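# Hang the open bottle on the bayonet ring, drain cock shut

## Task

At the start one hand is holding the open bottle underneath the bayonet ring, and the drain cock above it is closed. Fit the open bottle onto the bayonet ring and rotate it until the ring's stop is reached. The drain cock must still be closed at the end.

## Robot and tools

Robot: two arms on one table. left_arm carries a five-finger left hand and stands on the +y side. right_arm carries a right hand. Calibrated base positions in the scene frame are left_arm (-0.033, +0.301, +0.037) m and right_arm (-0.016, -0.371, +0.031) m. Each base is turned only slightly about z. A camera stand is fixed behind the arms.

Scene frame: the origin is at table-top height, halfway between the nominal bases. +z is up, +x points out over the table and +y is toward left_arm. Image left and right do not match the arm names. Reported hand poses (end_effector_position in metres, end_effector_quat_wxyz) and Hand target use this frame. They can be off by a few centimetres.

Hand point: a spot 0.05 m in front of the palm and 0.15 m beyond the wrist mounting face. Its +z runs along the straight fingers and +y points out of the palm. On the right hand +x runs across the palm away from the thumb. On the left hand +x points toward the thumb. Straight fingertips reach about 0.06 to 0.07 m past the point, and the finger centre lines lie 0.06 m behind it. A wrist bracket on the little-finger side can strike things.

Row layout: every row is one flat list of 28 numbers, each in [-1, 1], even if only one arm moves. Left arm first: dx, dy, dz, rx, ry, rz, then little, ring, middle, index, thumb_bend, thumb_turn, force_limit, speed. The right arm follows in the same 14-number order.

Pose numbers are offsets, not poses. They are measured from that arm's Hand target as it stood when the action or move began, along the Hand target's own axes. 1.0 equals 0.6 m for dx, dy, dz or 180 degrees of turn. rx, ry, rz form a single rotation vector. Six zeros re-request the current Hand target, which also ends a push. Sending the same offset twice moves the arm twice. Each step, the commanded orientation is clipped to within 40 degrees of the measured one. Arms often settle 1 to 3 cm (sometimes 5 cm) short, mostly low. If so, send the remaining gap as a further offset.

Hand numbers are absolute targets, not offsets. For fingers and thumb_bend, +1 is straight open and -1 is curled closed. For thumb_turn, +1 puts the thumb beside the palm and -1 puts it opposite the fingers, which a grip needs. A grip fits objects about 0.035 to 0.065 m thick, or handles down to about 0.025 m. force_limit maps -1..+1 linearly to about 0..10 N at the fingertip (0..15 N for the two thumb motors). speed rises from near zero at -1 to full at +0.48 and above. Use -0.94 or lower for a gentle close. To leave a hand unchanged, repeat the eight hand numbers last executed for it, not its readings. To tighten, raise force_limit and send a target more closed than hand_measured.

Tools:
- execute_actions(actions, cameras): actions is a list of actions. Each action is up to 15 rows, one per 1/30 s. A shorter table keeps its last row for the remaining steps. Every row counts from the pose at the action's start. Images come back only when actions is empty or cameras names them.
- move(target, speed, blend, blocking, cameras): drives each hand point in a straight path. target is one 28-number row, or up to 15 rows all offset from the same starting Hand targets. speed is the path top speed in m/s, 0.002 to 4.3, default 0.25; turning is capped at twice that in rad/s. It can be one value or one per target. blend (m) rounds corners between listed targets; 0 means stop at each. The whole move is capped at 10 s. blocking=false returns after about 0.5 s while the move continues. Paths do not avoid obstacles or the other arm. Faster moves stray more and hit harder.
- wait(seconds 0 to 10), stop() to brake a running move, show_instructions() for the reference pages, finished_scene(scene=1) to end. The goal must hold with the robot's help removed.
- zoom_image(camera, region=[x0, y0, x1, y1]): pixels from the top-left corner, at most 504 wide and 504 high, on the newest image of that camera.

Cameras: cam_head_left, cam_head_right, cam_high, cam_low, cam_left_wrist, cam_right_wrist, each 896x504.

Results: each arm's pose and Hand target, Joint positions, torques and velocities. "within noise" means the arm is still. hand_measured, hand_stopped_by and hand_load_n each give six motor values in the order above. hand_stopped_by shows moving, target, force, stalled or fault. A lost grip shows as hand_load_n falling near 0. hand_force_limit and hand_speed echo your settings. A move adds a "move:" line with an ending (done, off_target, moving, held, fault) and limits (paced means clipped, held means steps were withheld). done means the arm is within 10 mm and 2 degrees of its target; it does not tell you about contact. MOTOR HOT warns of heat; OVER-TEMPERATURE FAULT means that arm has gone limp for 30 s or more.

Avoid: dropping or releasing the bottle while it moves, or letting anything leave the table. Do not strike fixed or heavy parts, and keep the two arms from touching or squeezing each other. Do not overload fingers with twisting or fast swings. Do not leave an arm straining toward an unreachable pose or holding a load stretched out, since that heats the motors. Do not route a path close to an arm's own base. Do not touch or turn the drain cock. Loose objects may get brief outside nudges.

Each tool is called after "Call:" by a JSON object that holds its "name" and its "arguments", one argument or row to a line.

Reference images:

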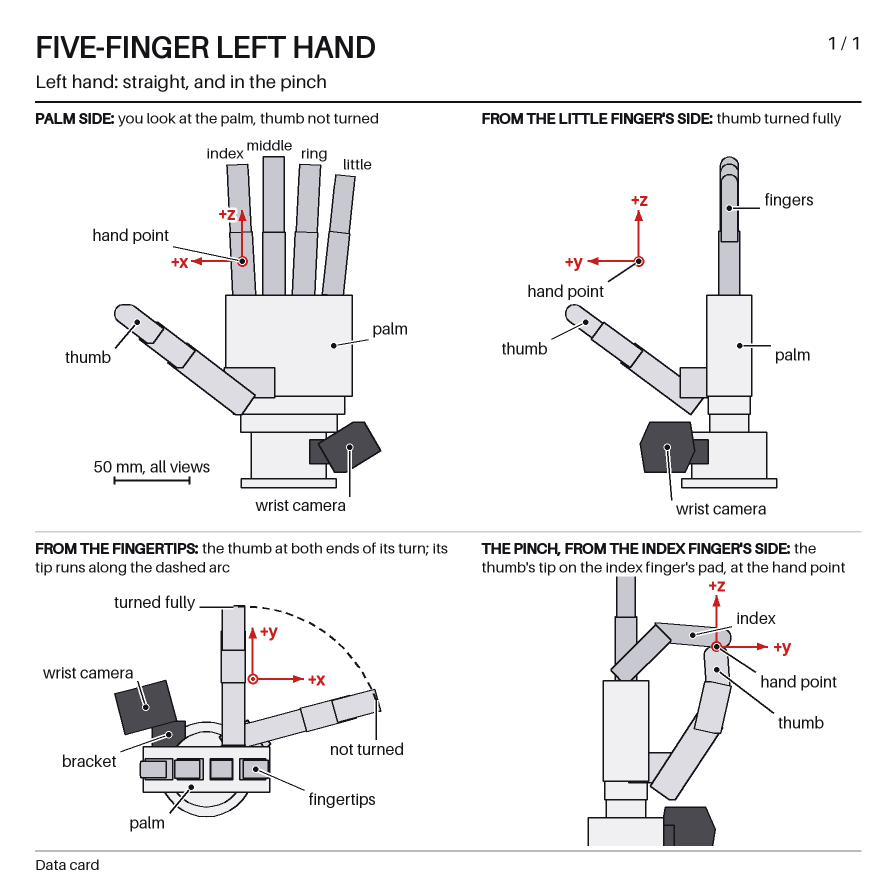

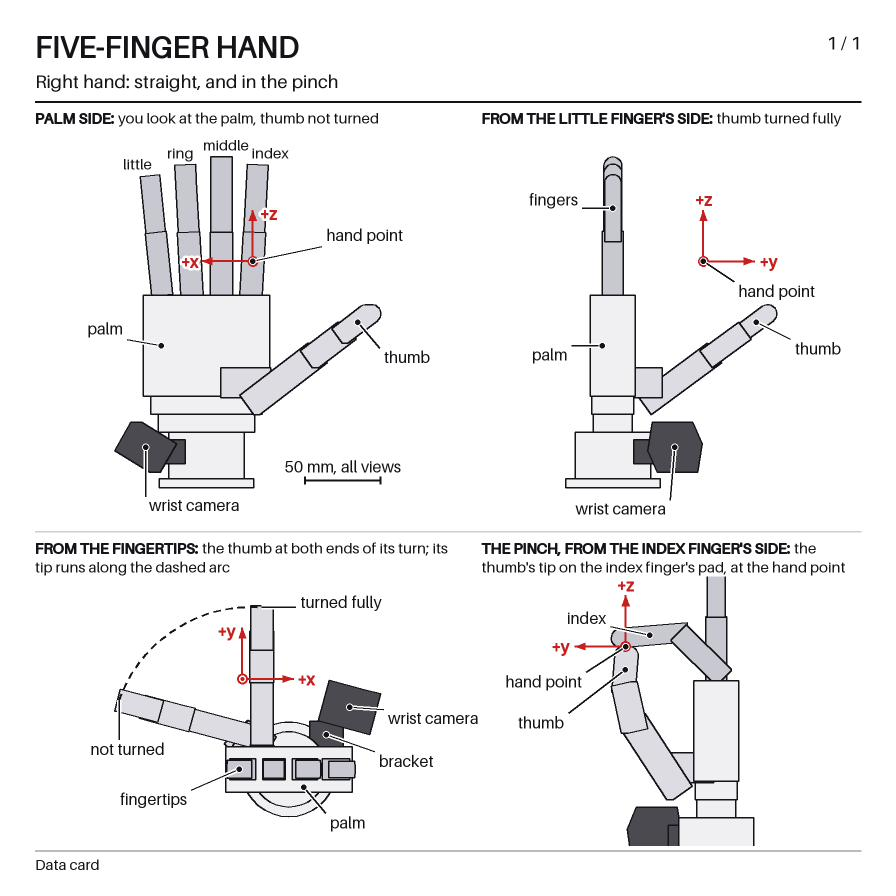

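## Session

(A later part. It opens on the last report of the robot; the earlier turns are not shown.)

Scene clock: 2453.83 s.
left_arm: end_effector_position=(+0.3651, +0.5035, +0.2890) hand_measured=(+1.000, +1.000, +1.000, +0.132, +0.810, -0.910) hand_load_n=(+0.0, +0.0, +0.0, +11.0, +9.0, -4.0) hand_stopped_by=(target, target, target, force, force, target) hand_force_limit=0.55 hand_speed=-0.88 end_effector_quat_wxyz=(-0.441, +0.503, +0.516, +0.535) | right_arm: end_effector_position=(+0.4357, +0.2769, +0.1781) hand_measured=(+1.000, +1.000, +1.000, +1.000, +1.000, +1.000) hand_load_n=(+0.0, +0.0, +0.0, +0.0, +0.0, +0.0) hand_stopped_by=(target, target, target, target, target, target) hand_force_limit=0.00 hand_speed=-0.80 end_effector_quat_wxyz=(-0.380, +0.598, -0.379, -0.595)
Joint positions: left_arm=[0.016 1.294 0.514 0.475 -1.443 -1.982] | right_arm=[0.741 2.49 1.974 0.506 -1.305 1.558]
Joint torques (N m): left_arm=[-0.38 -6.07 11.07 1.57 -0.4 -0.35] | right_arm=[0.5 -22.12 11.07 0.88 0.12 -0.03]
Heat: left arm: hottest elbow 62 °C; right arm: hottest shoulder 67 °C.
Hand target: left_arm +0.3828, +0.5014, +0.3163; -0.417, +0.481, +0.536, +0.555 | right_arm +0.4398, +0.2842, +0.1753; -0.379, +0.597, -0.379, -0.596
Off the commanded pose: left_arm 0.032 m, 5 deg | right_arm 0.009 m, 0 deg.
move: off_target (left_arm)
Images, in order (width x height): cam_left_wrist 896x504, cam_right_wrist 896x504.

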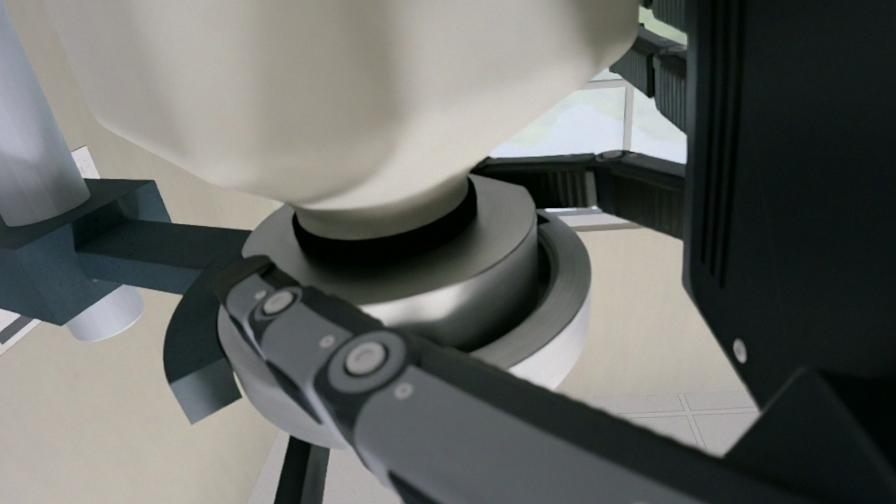

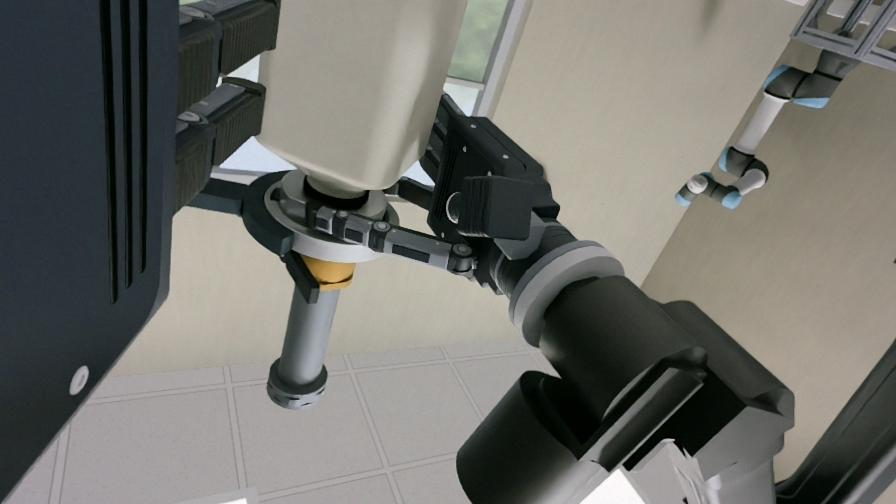

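Call:
{"name": "move", "arguments": {
  "target": [-0.00078, -0.00165, -0.00227, 0.0218, 0.0073, -0.0008, 1.0, 1.0, 1.0, -0.3, 0.3, -0.91, 0.55, -0.88, 0, 0, 0, 0, 0, 0, 1, 1, 1, 1, 1, 1, 0.0, -0.8],
  "speed": 0.03,
  "cameras": ["cam_right_wrist", "cam_left_wrist"]
}}

Call:
{"name": "zoom_image", "arguments": {
  "camera": "cam_right_wrist",
  "region": [230, 120, 410, 270]
}}

Scene clock: 2486.83 s.
left_arm: end_effector_position=(+0.3643, +0.5026, +0.2891) hand_measured=(+1.000, +1.000, +1.000, +0.132, +0.810, -0.910) hand_load_n=(+0.0, +0.0, +0.0, +11.0, +9.5, -2.5) hand_stopped_by=(target, target, target, force, force, target) hand_force_limit=0.55 hand_speed=-0.88 end_effector_quat_wxyz=(+0.463, -0.481, -0.526, -0.527) | right_arm: end_effector_position=(+0.4357, +0.2769, +0.1781) hand_measured=(+1.000, +1.000, +1.000, +1.000, +1.000, +1.000) hand_load_n=(+0.0, +0.0, +0.0, +0.0, -0.5, +0.0) hand_stopped_by=(target, target, target, target, target, target) hand_force_limit=0.00 hand_speed=-0.80 end_effector_quat_wxyz=(-0.380, +0.598, -0.379, -0.595)
Joint positions: left_arm=[0.001 1.331 0.546 0.419 -1.524 -2.045] | right_arm=[0.741 2.49 1.974 0.506 -1.305 1.558]
Joint torques (N m): left_arm=[-0.38 -6.53 11.02 1.52 -0.57 -0.32] | right_arm=[0.97 -21.89 11.03 1.05 0.09 -0.05]
Heat: left arm: hottest elbow 67 °C; right arm: hottest shoulder 67 °C.
Hand target: left_arm +0.3818, +0.5000, +0.3156; +0.438, -0.460, -0.550, -0.542 | right_arm +0.4398, +0.2842, +0.1753; -0.379, +0.597, -0.379, -0.596
Off the commanded pose: left_arm 0.032 m, 5 deg | right_arm 0.009 m, 0 deg.
move: off_target (left_arm)
Images, in order (width x height): cam_left_wrist 896x504, cam_right_wrist 896x504.

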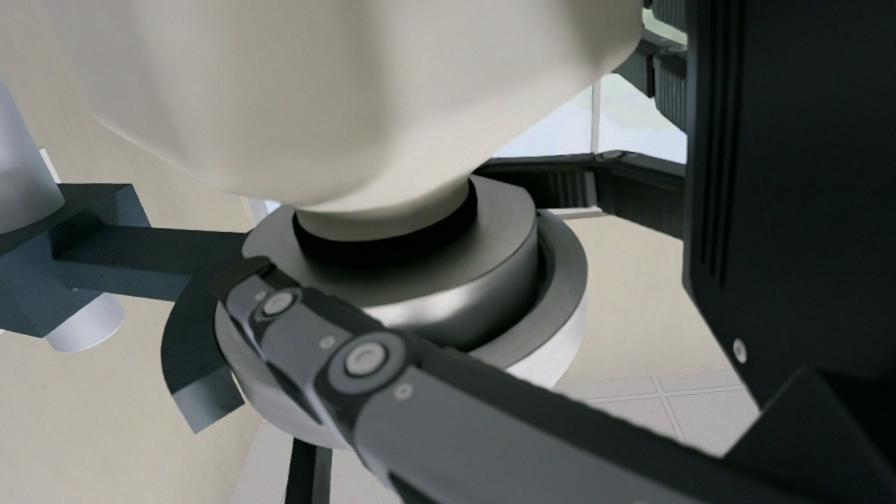

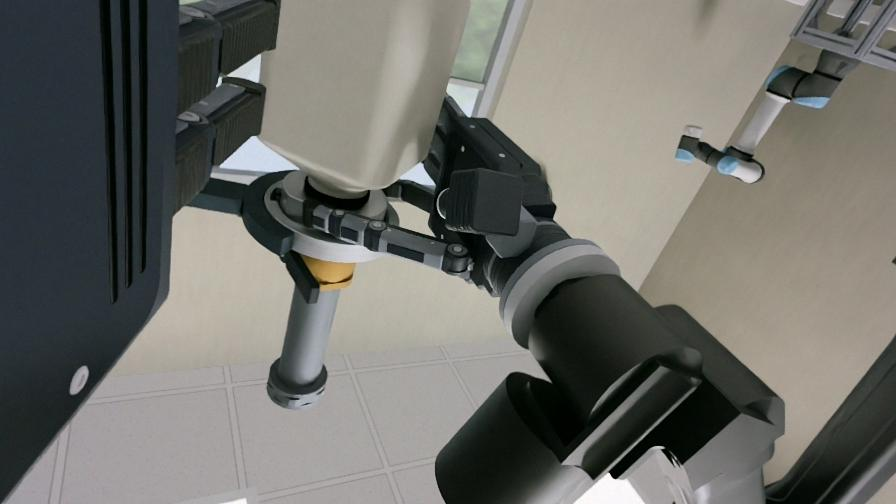

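Scaled by 2.800 from the camera's 896x504 image, which has a finer 1280x720 frame.

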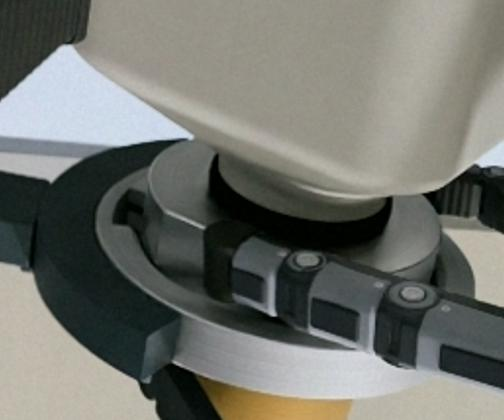

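Call:
{"name": "zoom_image", "arguments": {
  "camera": "cam_right_wrist",
  "region": [255, 160, 325, 220]
}}

Call:
{"name": "zoom_image", "arguments": {
  "camera": "cam_left_wrist",
  "region": [480, 180, 620, 340]
}}

Scaled by 7.200 from the camera's 896x504 image, which has a finer 1280x720 frame.

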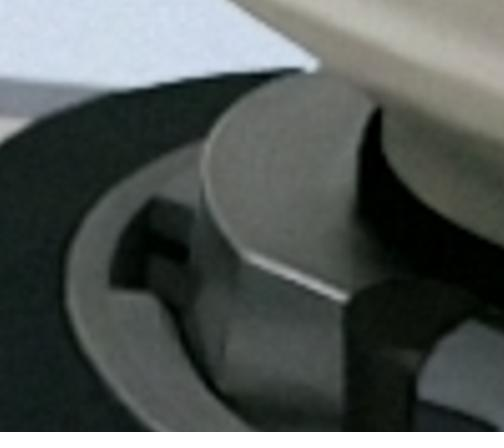

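Scaled by 3.150 from the camera's 896x504 image, which has a finer 1280x720 frame.

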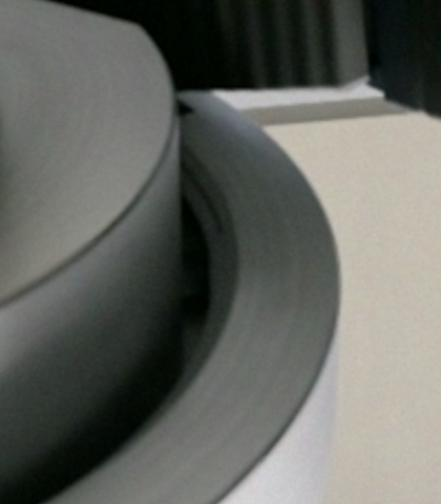

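Call:
{"name": "zoom_image", "arguments": {
  "camera": "cam_right_wrist",
  "region": [262, 178, 292, 205]
}}

Scaled by 16.800 from the camera's 896x504 image, which has a finer 1280x720 frame.

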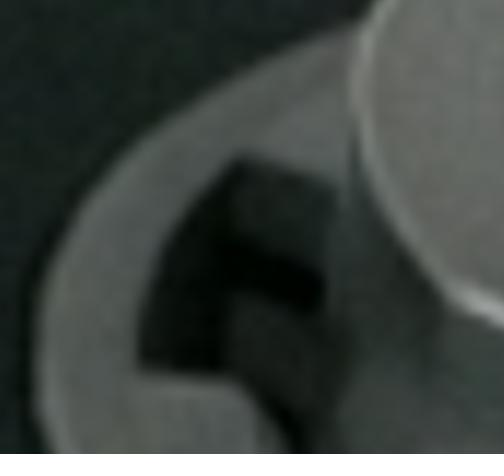

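Call:
{"name": "zoom_image", "arguments": {
  "camera": "cam_right_wrist",
  "region": [300, 190, 400, 265]
}}

Call:
{"name": "zoom_image", "arguments": {
  "camera": "cam_left_wrist",
  "region": [510, 200, 580, 320]
}}

Scaled by 5.040 from the camera's 896x504 image, which has a finer 1280x720 frame.

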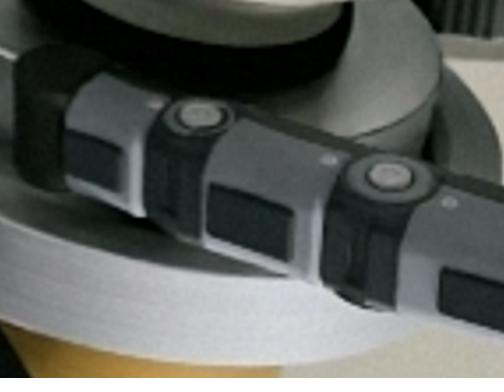

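Scaled by 4.200 from the camera's 896x504 image, which has a finer 1280x720 frame.

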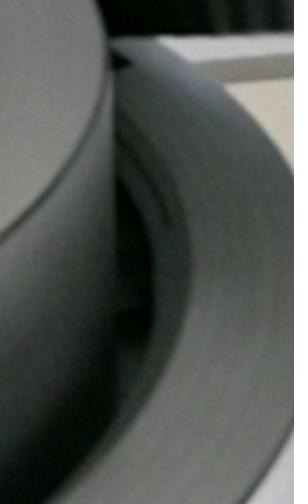

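Call:
{"name": "move", "arguments": {
  "target": [-0.00065, -0.00044, -0.00182, 0.0191, 0.005, -0.0005, 1.0, 1.0, 1.0, -0.3, 0.3, -0.91, 0.55, -0.88, 0, 0, 0, 0, 0, 0, 1, 1, 1, 1, 1, 1, 0.0, -0.8],
  "speed": 0.03,
  "cameras": ["cam_right_wrist", "cam_left_wrist"]
}}

Call:
{"name": "zoom_image", "arguments": {
  "camera": "cam_right_wrist",
  "region": [255, 160, 325, 220]
}}

Call:
{"name": "zoom_image", "arguments": {
  "camera": "cam_left_wrist",
  "region": [480, 180, 620, 340]
}}

Scene clock: 2539.83 s.
left_arm: end_effector_position=(+0.3641, +0.5020, +0.2887) hand_measured=(+1.000, +1.000, +1.000, +0.132, +0.810, -0.910) hand_load_n=(+0.0, +0.0, +0.0, +10.5, +9.5, -2.0) hand_stopped_by=(target, target, target, force, force, target) hand_force_limit=0.55 hand_speed=-0.88 end_effector_quat_wxyz=(+0.470, -0.477, -0.527, -0.524) | right_arm: end_effector_position=(+0.4357, +0.2769, +0.1781) hand_measured=(+1.000, +1.000, +1.000, +1.000, +1.000, +1.000) hand_load_n=(+0.0, +0.0, +0.0, +0.0, -0.5, +0.0) hand_stopped_by=(target, target, target, target, target, target) hand_force_limit=0.00 hand_speed=-0.80 end_effector_quat_wxyz=(-0.380, +0.598, -0.379, -0.595)
Joint positions: left_arm=[-0.003 1.341 0.551 0.419 -1.545 -2.045] | right_arm=[0.741 2.49 1.974 0.506 -1.305 1.558]
Joint torques (N m): left_arm=[-0.38 -6.42 10.95 1.98 -0.66 -0.3] | right_arm=[0.67 -22.12 11.06 1.11 0.09 -0.07]
Heat: left arm: hottest elbow 64 °C; right arm: hottest shoulder 68 °C.
Hand target: left_arm +0.3816, +0.4990, +0.3152; +0.456, -0.442, -0.563, -0.529 | right_arm +0.4398, +0.2842, +0.1753; -0.379, +0.597, -0.379, -0.596
Off the commanded pose: left_arm 0.032 m, 6 deg | right_arm 0.009 m, 0 deg.
joint sent to its limit (left arm) — joint 5 (wrist yaw), lower limit. The joint targets are off in orientation, not in position.
move: off_target (left_arm)
Images, in order (width x height): cam_left_wrist 896x504, cam_right_wrist 896x504.

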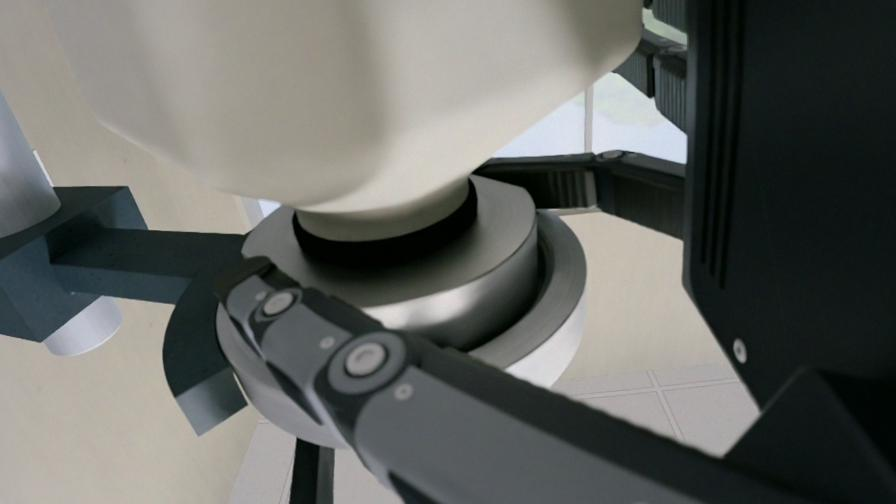

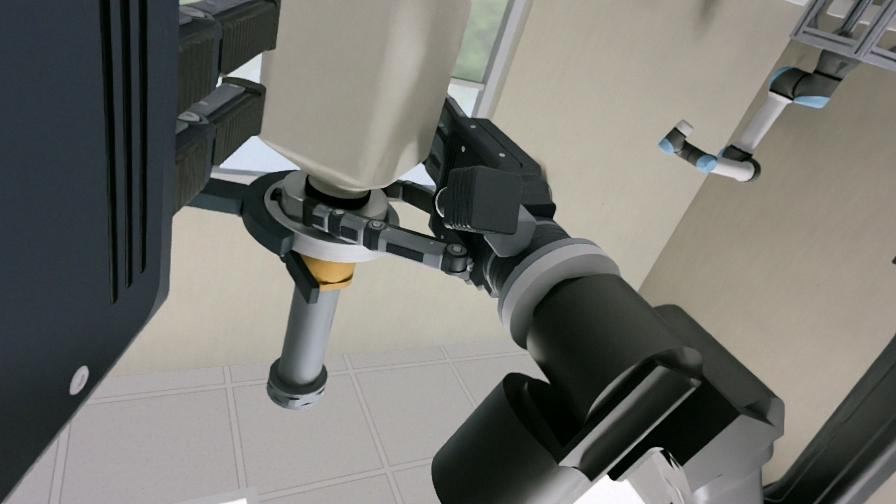

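Scaled by 7.200 from the camera's 896x504 image, which has a finer 1280x720 frame.

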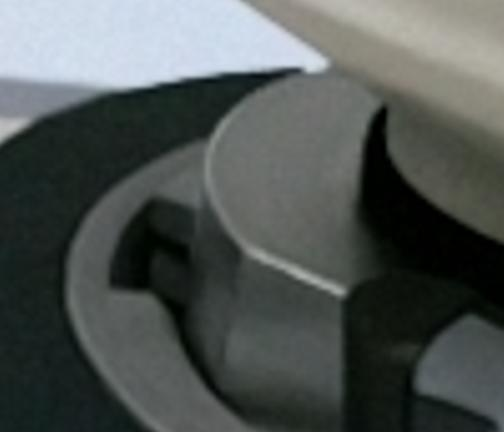

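Scaled by 3.150 from the camera's 896x504 image, which has a finer 1280x720 frame.

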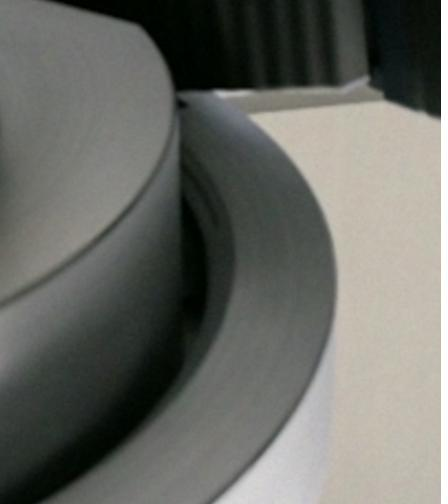

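Call:
{"name": "move", "arguments": {
  "target": [-0.0049, -0.00096, 0.0001, 0, 0, 0, 1.0, 1.0, 1.0, -0.3, 0.3, -0.91, 0.55, -0.88, 0, 0, 0, 0, 0, 0, 1, 1, 1, 1, 1, 1, 0.0, -0.8],
  "speed": 0.03,
  "cameras": ["cam_right_wrist", "cam_left_wrist"]
}}

Call:
{"name": "zoom_image", "arguments": {
  "camera": "cam_right_wrist",
  "region": [255, 160, 325, 220]
}}

Scene clock: 2570.60 s.
left_arm: end_effector_position=(+0.3648, +0.5020, +0.2887) hand_measured=(+1.000, +1.000, +1.000, +0.132, +0.810, -0.910) hand_load_n=(+0.0, +0.0, +0.0, +10.5, +9.5, -2.0) hand_stopped_by=(target, target, target, force, force, target) hand_force_limit=0.55 hand_speed=-0.88 end_effector_quat_wxyz=(+0.469, -0.474, -0.529, -0.525) | right_arm: end_effector_position=(+0.4357, +0.2769, +0.1781) hand_measured=(+1.000, +1.000, +1.000, +1.000, +1.000, +1.000) hand_load_n=(+0.0, +0.0, +0.0, +0.0, +0.0, -0.5) hand_stopped_by=(target, target, target, target, target, target) hand_force_limit=0.00 hand_speed=-0.80 end_effector_quat_wxyz=(-0.380, +0.598, -0.379, -0.595)
Joint positions: left_arm=[-0.003 1.346 0.554 0.419 -1.547 -2.054] | right_arm=[0.741 2.49 1.974 0.506 -1.305 1.558]
Joint torques (N m): left_arm=[-0.38 -6.42 10.62 1.98 -0.57 -0.28] | right_arm=[1.14 -22.01 11.04 0.96 0.11 -0.05]
Heat: left arm: hottest elbow 64 °C; right arm: hottest shoulder 68 °C.
Hand target: left_arm +0.3816, +0.4989, +0.3123; +0.456, -0.442, -0.563, -0.529 | right_arm +0.4398, +0.2842, +0.1753; -0.379, +0.597, -0.379, -0.596
Off the commanded pose: left_arm 0.029 m, 6 deg | right_arm 0.009 m, 0 deg.
joint sent to its limit (left arm) — joint 5 (wrist yaw), lower limit. The joint targets are off in orientation, not in position.
move: off_target (left_arm)
Images, in order (width x height): cam_left_wrist 896x504, cam_right_wrist 896x504.

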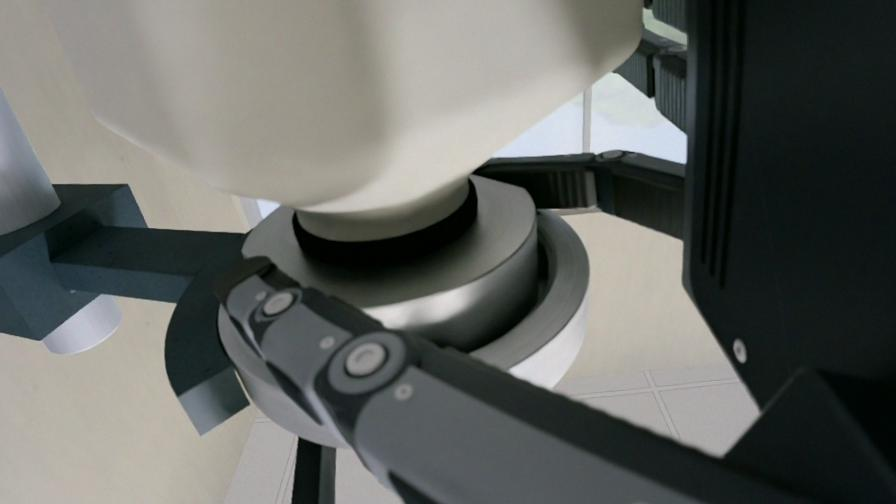

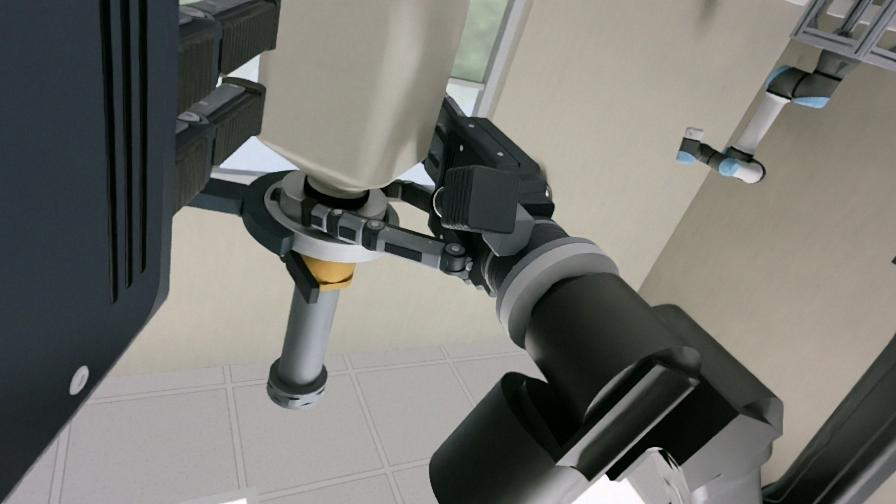

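Scaled by 7.200 from the camera's 896x504 image, which has a finer 1280x720 frame.

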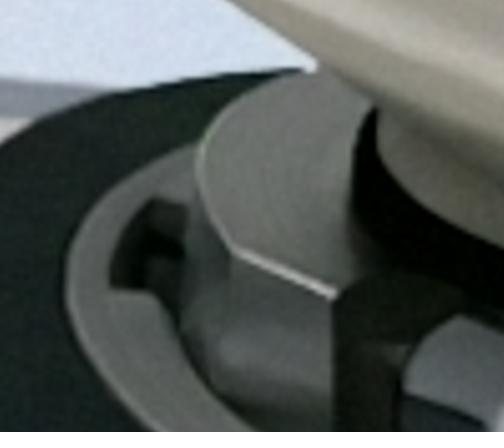

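Call:
{"name": "move", "arguments": {
  "target": [-0.0082, -0.0030, 0.0001, 0, 0, 0, 1.0, 1.0, 1.0, -0.3, 0.3, -0.91, 0.55, -0.88, 0, 0, 0, 0, 0, 0, 1, 1, 1, 1, 1, 1, 0.0, -0.8],
  "speed": 0.03,
  "cameras": ["cam_right_wrist", "cam_left_wrist"]
}}

Call:
{"name": "zoom_image", "arguments": {
  "camera": "cam_right_wrist",
  "region": [255, 160, 325, 220]
}}

Scene clock: 2578.27 s.
left_arm: end_effector_position=(+0.3648, +0.5017, +0.2877) hand_measured=(+1.000, +1.000, +1.000, +0.132, +0.810, -0.910) hand_load_n=(+0.0, +0.0, +0.0, +10.5, +9.5, -2.0) hand_stopped_by=(target, target, target, force, force, target) hand_force_limit=0.55 hand_speed=-0.88 end_effector_quat_wxyz=(+0.465, -0.471, -0.532, -0.528) | right_arm: end_effector_position=(+0.4357, +0.2769, +0.1781) hand_measured=(+1.000, +1.000, +1.000, +1.000, +1.000, +1.000) hand_load_n=(+0.0, +0.0, +0.5, +0.0, -0.5, -0.5) hand_stopped_by=(target, target, target, target, target, target) hand_force_limit=0.00 hand_speed=-0.80 end_effector_quat_wxyz=(-0.380, +0.598, -0.379, -0.595)
Joint positions: left_arm=[-0.004 1.352 0.554 0.419 -1.547 -2.073] | right_arm=[0.741 2.49 1.974 0.506 -1.305 1.558]
Joint torques (N m): left_arm=[-0.32 -6.12 10.24 1.94 -0.55 -0.25] | right_arm=[1.03 -21.66 11.06 1.06 0.08 -0.03]
Heat: left arm: hottest elbow 65 °C; right arm: hottest shoulder 68 °C.
Hand target: left_arm +0.3808, +0.4987, +0.3071; +0.456, -0.442, -0.563, -0.529 | right_arm +0.4398, +0.2842, +0.1753; -0.379, +0.597, -0.379, -0.596
Off the commanded pose: left_arm 0.025 m, 5 deg | right_arm 0.009 m, 0 deg.
joint sent to its limit (left arm) — joint 5 (wrist yaw), lower limit; joint 6 (wrist roll), lower limit. The joint targets are off in orientation, not in position.
move: off_target (left_arm)
Images, in order (width x height): cam_left_wrist 896x504, cam_right_wrist 896x504.

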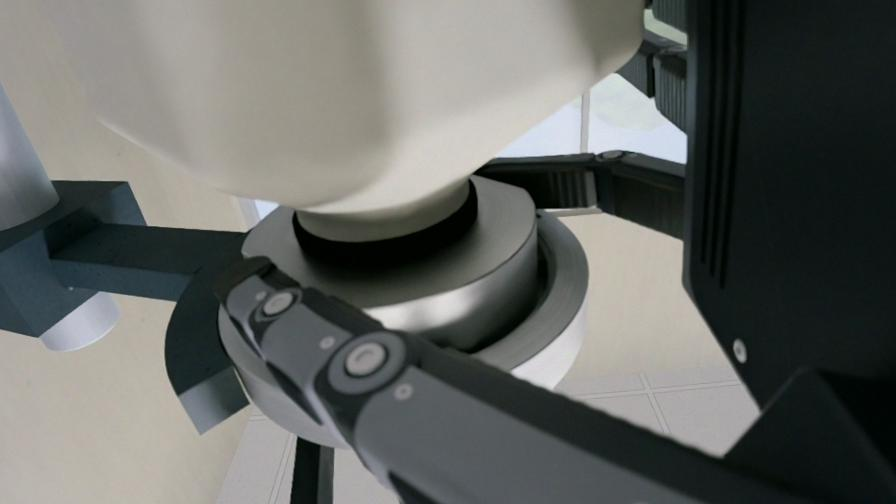

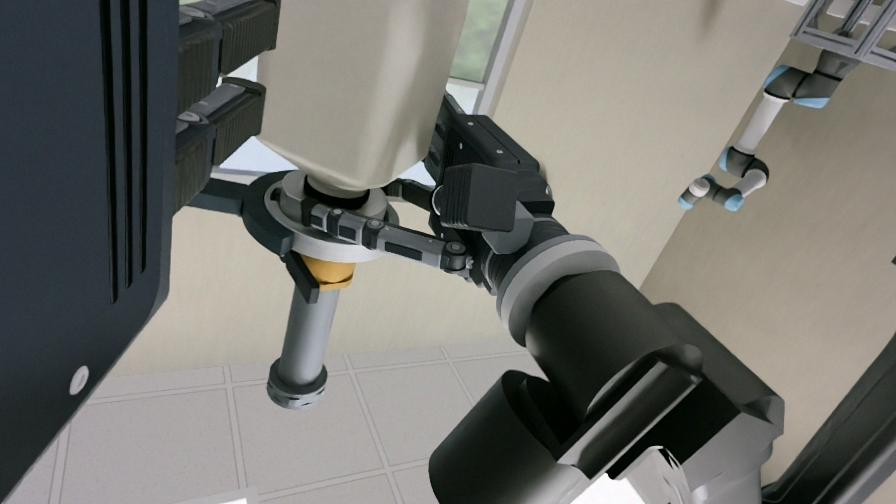

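Scaled by 7.200 from the camera's 896x504 image, which has a finer 1280x720 frame.

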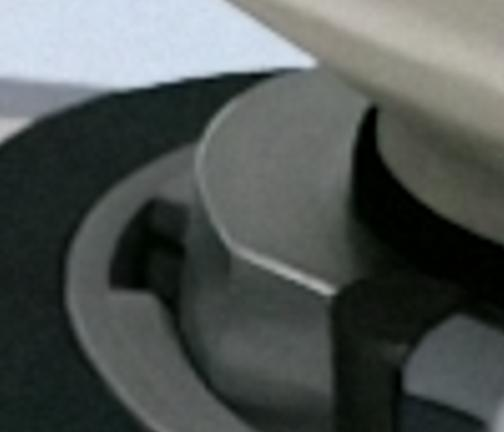

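Call:
{"name": "move", "arguments": {
  "target": [-0.0060, -0.0013, 0.0001, -0.0087, -0.0017, 0.0064, 1.0, 1.0, 1.0, -0.3, 0.3, -0.91, 0.55, -0.88, 0, 0, 0, 0, 0, 0, 1, 1, 1, 1, 1, 1, 0.0, -0.8],
  "speed": 0.03,
  "cameras": ["cam_right_wrist", "cam_left_wrist"]
}}

Call:
{"name": "zoom_image", "arguments": {
  "camera": "cam_right_wrist",
  "region": [255, 160, 325, 220]
}}

Scene clock: 2586.83 s.
left_arm: end_effector_position=(+0.3647, +0.5018, +0.2875) hand_measured=(+1.000, +1.000, +1.000, +0.132, +0.810, -0.910) hand_load_n=(+0.0, +0.0, +0.0, +11.0, +9.5, -2.0) hand_stopped_by=(target, target, target, force, force, target) hand_force_limit=0.55 hand_speed=-0.88 end_effector_quat_wxyz=(+0.466, -0.470, -0.532, -0.528) | right_arm: end_effector_position=(+0.4357, +0.2769, +0.1781) hand_measured=(+1.000, +1.000, +1.000, +1.000, +1.000, +1.000) hand_load_n=(+0.0, +0.0, +0.0, +0.0, +0.0, +0.0) hand_stopped_by=(target, target, target, target, target, target) hand_force_limit=0.00 hand_speed=-0.80 end_effector_quat_wxyz=(-0.380, +0.598, -0.379, -0.595)
Joint positions: left_arm=[-0.004 1.353 0.554 0.419 -1.549 -2.074] | right_arm=[0.741 2.49 1.974 0.506 -1.305 1.558]
Joint torques (N m): left_arm=[-0.32 -6.01 10.06 1.52 -0.51 -0.21] | right_arm=[0.62 -21.95 11.08 0.96 0.09 -0.05]
Heat: left arm: hottest elbow 66 °C; right arm: hottest shoulder 68 °C.
Hand target: left_arm +0.3807, +0.4988, +0.3034; +0.454, -0.455, -0.553, -0.531 | right_arm +0.4398, +0.2842, +0.1753; -0.379, +0.597, -0.379, -0.596
Off the commanded pose: left_arm 0.023 m, 3 deg | right_arm 0.009 m, 0 deg.
joint sent to its limit (left arm) — joint 5 (wrist yaw), lower limit. The joint targets still meet the commanded pose.
move: off_target (left_arm)
Images, in order (width x height): cam_left_wrist 896x504, cam_right_wrist 896x504.

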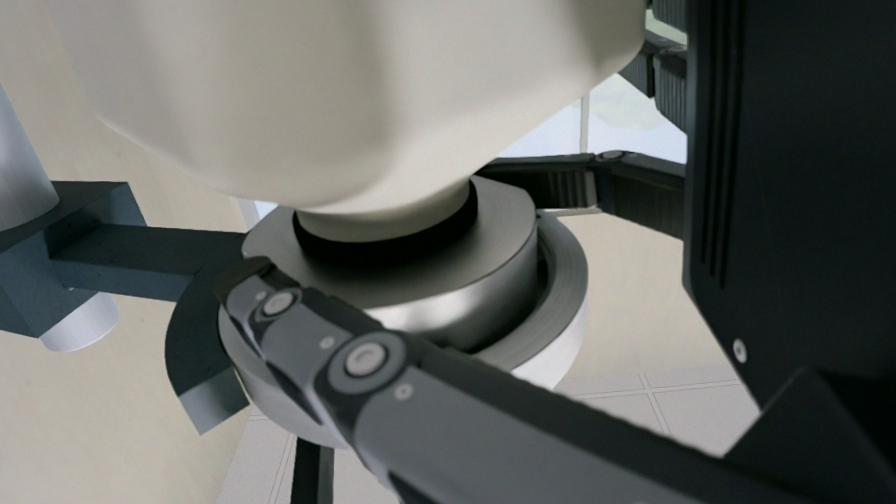

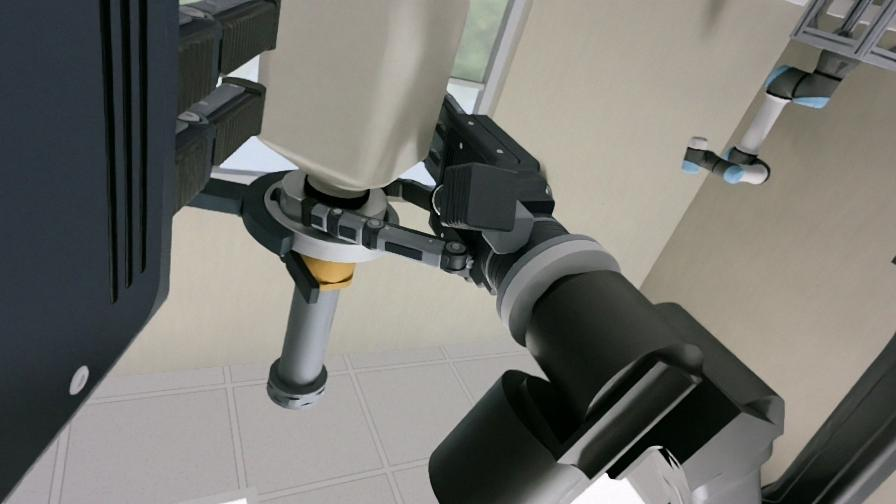

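Scaled by 7.200 from the camera's 896x504 image, which has a finer 1280x720 frame.

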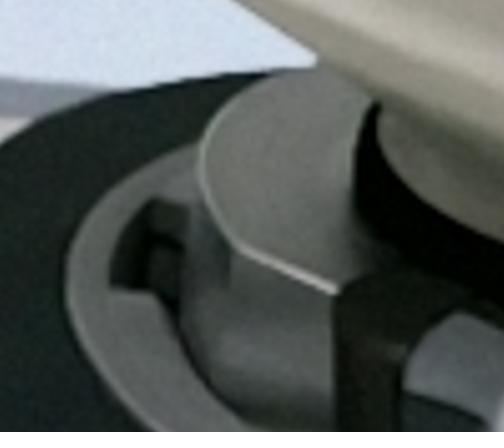

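Call:
{"name": "move", "arguments": {
  "target": [-0.0070, -0.0013, 0.0001, 0, 0, 0, 1.0, 1.0, 1.0, -0.3, 0.3, -0.91, 0.55, -0.88, 0, 0, 0, 0, 0, 0, 1, 1, 1, 1, 1, 1, 0.0, -0.8],
  "speed": 0.03,
  "cameras": ["cam_right_wrist", "cam_left_wrist"]
}}

Call:
{"name": "zoom_image", "arguments": {
  "camera": "cam_right_wrist",
  "region": [255, 160, 325, 220]
}}

Scene clock: 2591.50 s.
left_arm: end_effector_position=(+0.3648, +0.5017, +0.2870) hand_measured=(+1.000, +1.000, +1.000, +0.132, +0.810, -0.910) hand_load_n=(+0.0, +0.0, +0.0, +11.0, +9.5, -2.5) hand_stopped_by=(target, target, target, force, force, target) hand_force_limit=0.55 hand_speed=-0.88 end_effector_quat_wxyz=(+0.465, -0.468, -0.533, -0.529) | right_arm: end_effector_position=(+0.4357, +0.2769, +0.1781) hand_measured=(+1.000, +1.000, +1.000, +1.000, +1.000, +1.000) hand_load_n=(+0.0, +0.0, +0.0, +0.0, +0.0, +0.0) hand_stopped_by=(target, target, target, target, target, target) hand_force_limit=0.00 hand_speed=-0.80 end_effector_quat_wxyz=(-0.380, +0.598, -0.379, -0.595)
Joint positions: left_arm=[-0.005 1.358 0.556 0.419 -1.553 -2.082] | right_arm=[0.741 2.49 1.974 0.506 -1.305 1.558]
Joint torques (N m): left_arm=[-0.26 -5.6 9.68 1.94 -0.34 -0.17] | right_arm=[0.73 -22.36 11.06 0.88 0.09 -0.04]
Heat: left arm: hottest elbow 66 °C; right arm: hottest shoulder 68 °C.
Hand target: left_arm +0.3807, +0.4987, +0.2992; +0.453, -0.455, -0.553, -0.531 | right_arm +0.4398, +0.2842, +0.1753; -0.379, +0.597, -0.379, -0.596
Off the commanded pose: left_arm 0.020 m, 3 deg | right_arm 0.009 m, 0 deg.
joint sent to its limit (left arm) — joint 5 (wrist yaw), lower limit; joint 6 (wrist roll), lower limit. The joint targets still meet the commanded pose.
move: off_target (left_arm)
Images, in order (width x height): cam_left_wrist 896x504, cam_right_wrist 896x504.

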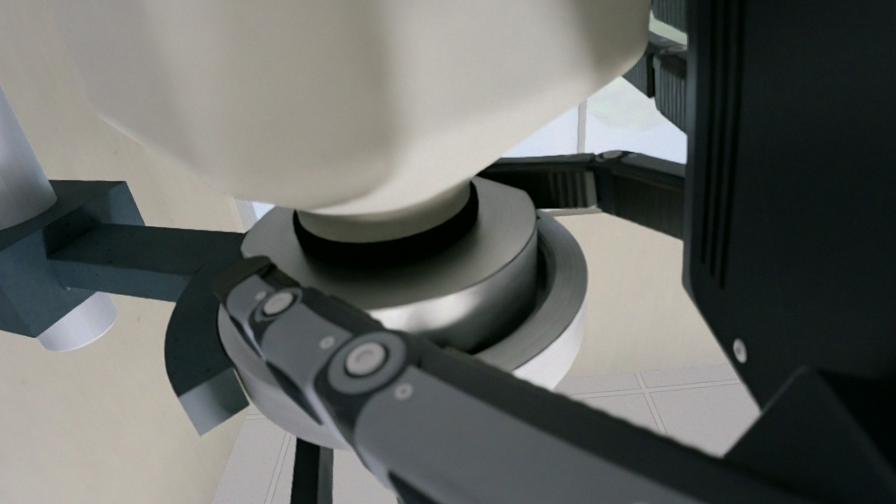

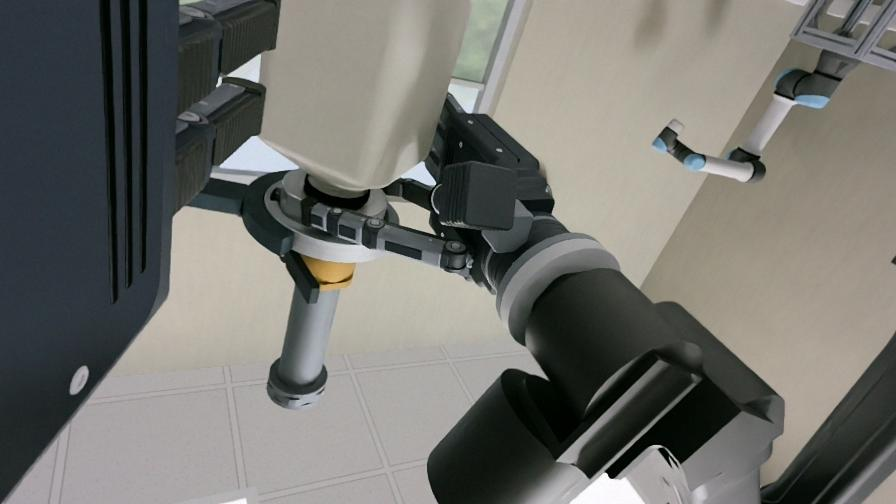

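Scaled by 7.200 from the camera's 896x504 image, which has a finer 1280x720 frame.

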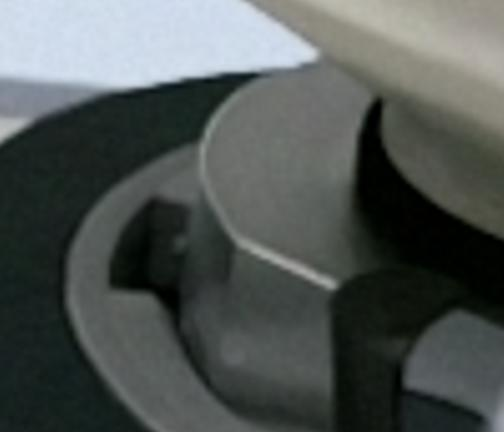

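Call:
{"name": "zoom_image", "arguments": {
  "camera": "cam_left_wrist",
  "region": [440, 0, 740, 170]
}}

Call:
{"name": "zoom_image", "arguments": {
  "camera": "cam_right_wrist",
  "region": [240, 0, 600, 240]
}}

Scaled by 1.680 from the camera's 896x504 image, which has a finer 1280x720 frame.

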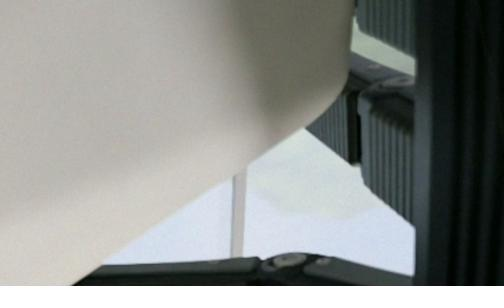

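Scaled by 1.400 from the camera's 896x504 image, which has a finer 1280x720 frame.

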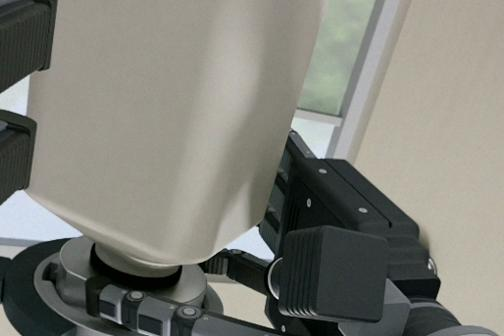

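Call:
{"name": "move", "arguments": {
  "target": [0,0,0,0,0,0, 1.0, 1.0, 1.0, 0.6, 1.0, -0.91, 0.55, -0.8, 0, 0, 0, 0, 0, 0, 1, 1, 1, 1, 1, 1, 0.0, -0.8],
  "speed": 0.03,
  "cameras": ["cam_right_wrist", "cam_left_wrist"]
}}

Call:
{"name": "zoom_image", "arguments": {
  "camera": "cam_right_wrist",
  "region": [230, 120, 410, 270]
}}

Scene clock: 2625.67 s.
left_arm: end_effector_position=(+0.3656, +0.5017, +0.2883) hand_measured=(+1.000, +1.000, +1.000, +0.600, +1.000, -0.910) hand_load_n=(+0.0, +0.0, +0.0, +0.0, +0.0, -0.5) hand_stopped_by=(target, target, target, target, target, target) hand_force_limit=0.55 hand_speed=-0.80 end_effector_quat_wxyz=(+0.464, -0.466, -0.535, -0.531) | right_arm: end_effector_position=(+0.4357, +0.2769, +0.1781) hand_measured=(+1.000, +1.000, +1.000, +1.000, +1.000, +1.000) hand_load_n=(+0.0, +0.0, +0.0, +0.0, +0.0, +0.0) hand_stopped_by=(target, target, target, target, target, target) hand_force_limit=0.00 hand_speed=-0.80 end_effector_quat_wxyz=(-0.380, +0.598, -0.379, -0.595)
Joint positions: left_arm=[-0.005 1.358 0.559 0.419 -1.553 -2.086] | right_arm=[0.741 2.49 1.974 0.506 -1.305 1.558]
Joint torques (N m): left_arm=[-0.26 -5.71 9.47 1.94 -0.33 -0.12] | right_arm=[0.62 -21.83 11.1 0.96 0.08 -0.03]
Heat: left arm: hottest elbow 62 °C; right arm: hottest shoulder 68 °C.
Hand target: left_arm +0.3808, +0.4987, +0.2992; +0.453, -0.455, -0.553, -0.531 | right_arm +0.4398, +0.2842, +0.1753; -0.379, +0.597, -0.379, -0.596
Off the commanded pose: left_arm 0.019 m, 3 deg | right_arm 0.009 m, 0 deg.
joint sent to its limit (left arm) — joint 5 (wrist yaw), lower limit; joint 6 (wrist roll), lower limit. The joint targets still meet the commanded pose.
move: off_target (left_arm)
Images, in order (width x height): cam_left_wrist 896x504, cam_right_wrist 896x504.

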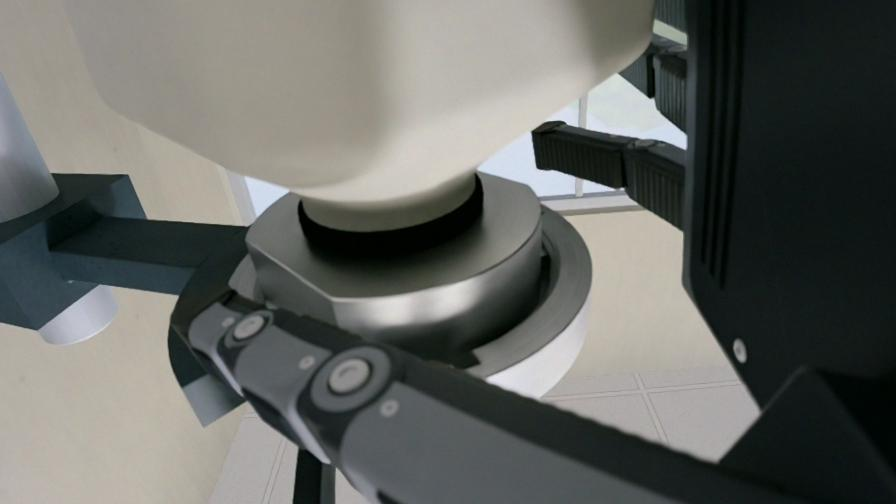

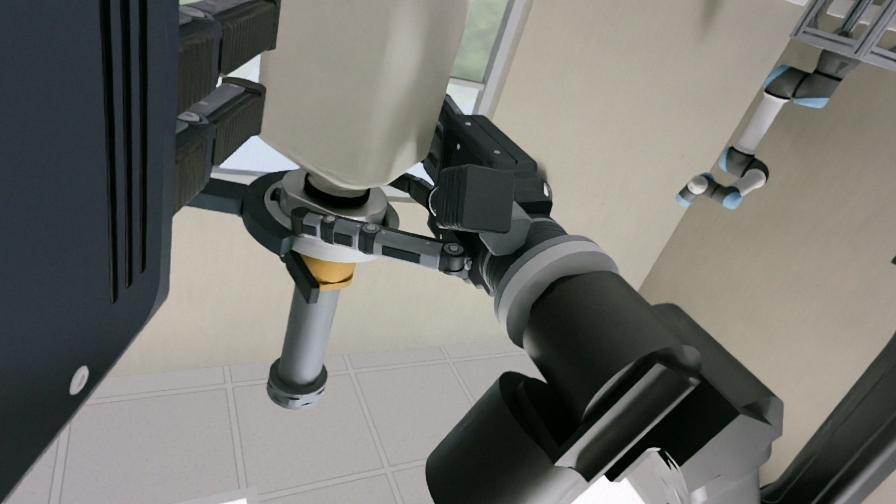

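Scaled by 2.800 from the camera's 896x504 image, which has a finer 1280x720 frame.

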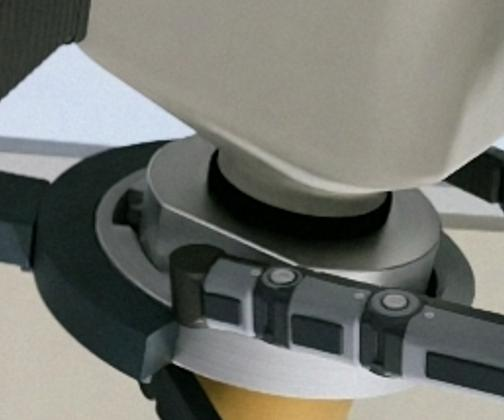

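Call:
{"name": "zoom_image", "arguments": {
  "camera": "cam_left_wrist",
  "region": [400, 220, 600, 390]
}}

Call:
{"name": "zoom_image", "arguments": {
  "camera": "cam_right_wrist",
  "region": [255, 160, 325, 220]
}}

Call:
{"name": "zoom_image", "arguments": {
  "camera": "cam_right_wrist",
  "region": [330, 190, 410, 260]
}}

Scaled by 2.520 from the camera's 896x504 image, which has a finer 1280x720 frame.

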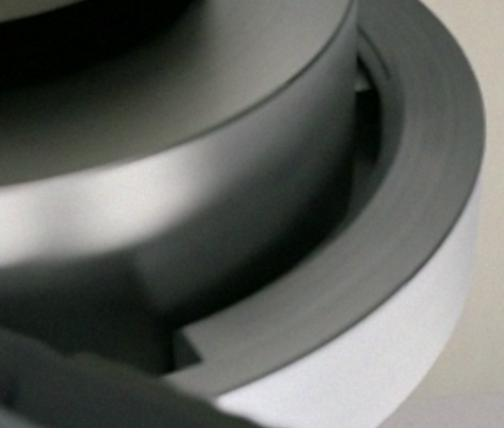

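Scaled by 7.200 from the camera's 896x504 image, which has a finer 1280x720 frame.

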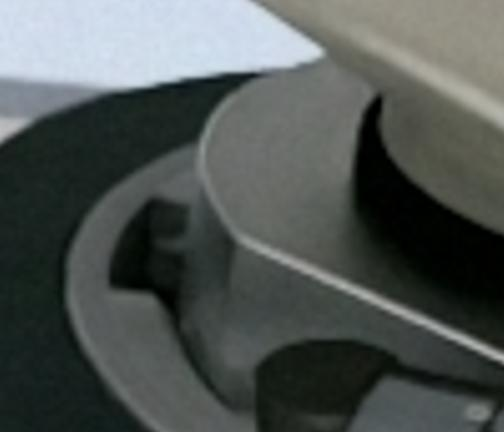

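Scaled by 6.300 from the camera's 896x504 image, which has a finer 1280x720 frame.

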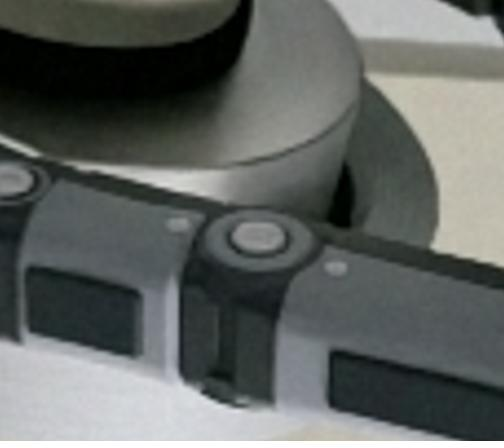

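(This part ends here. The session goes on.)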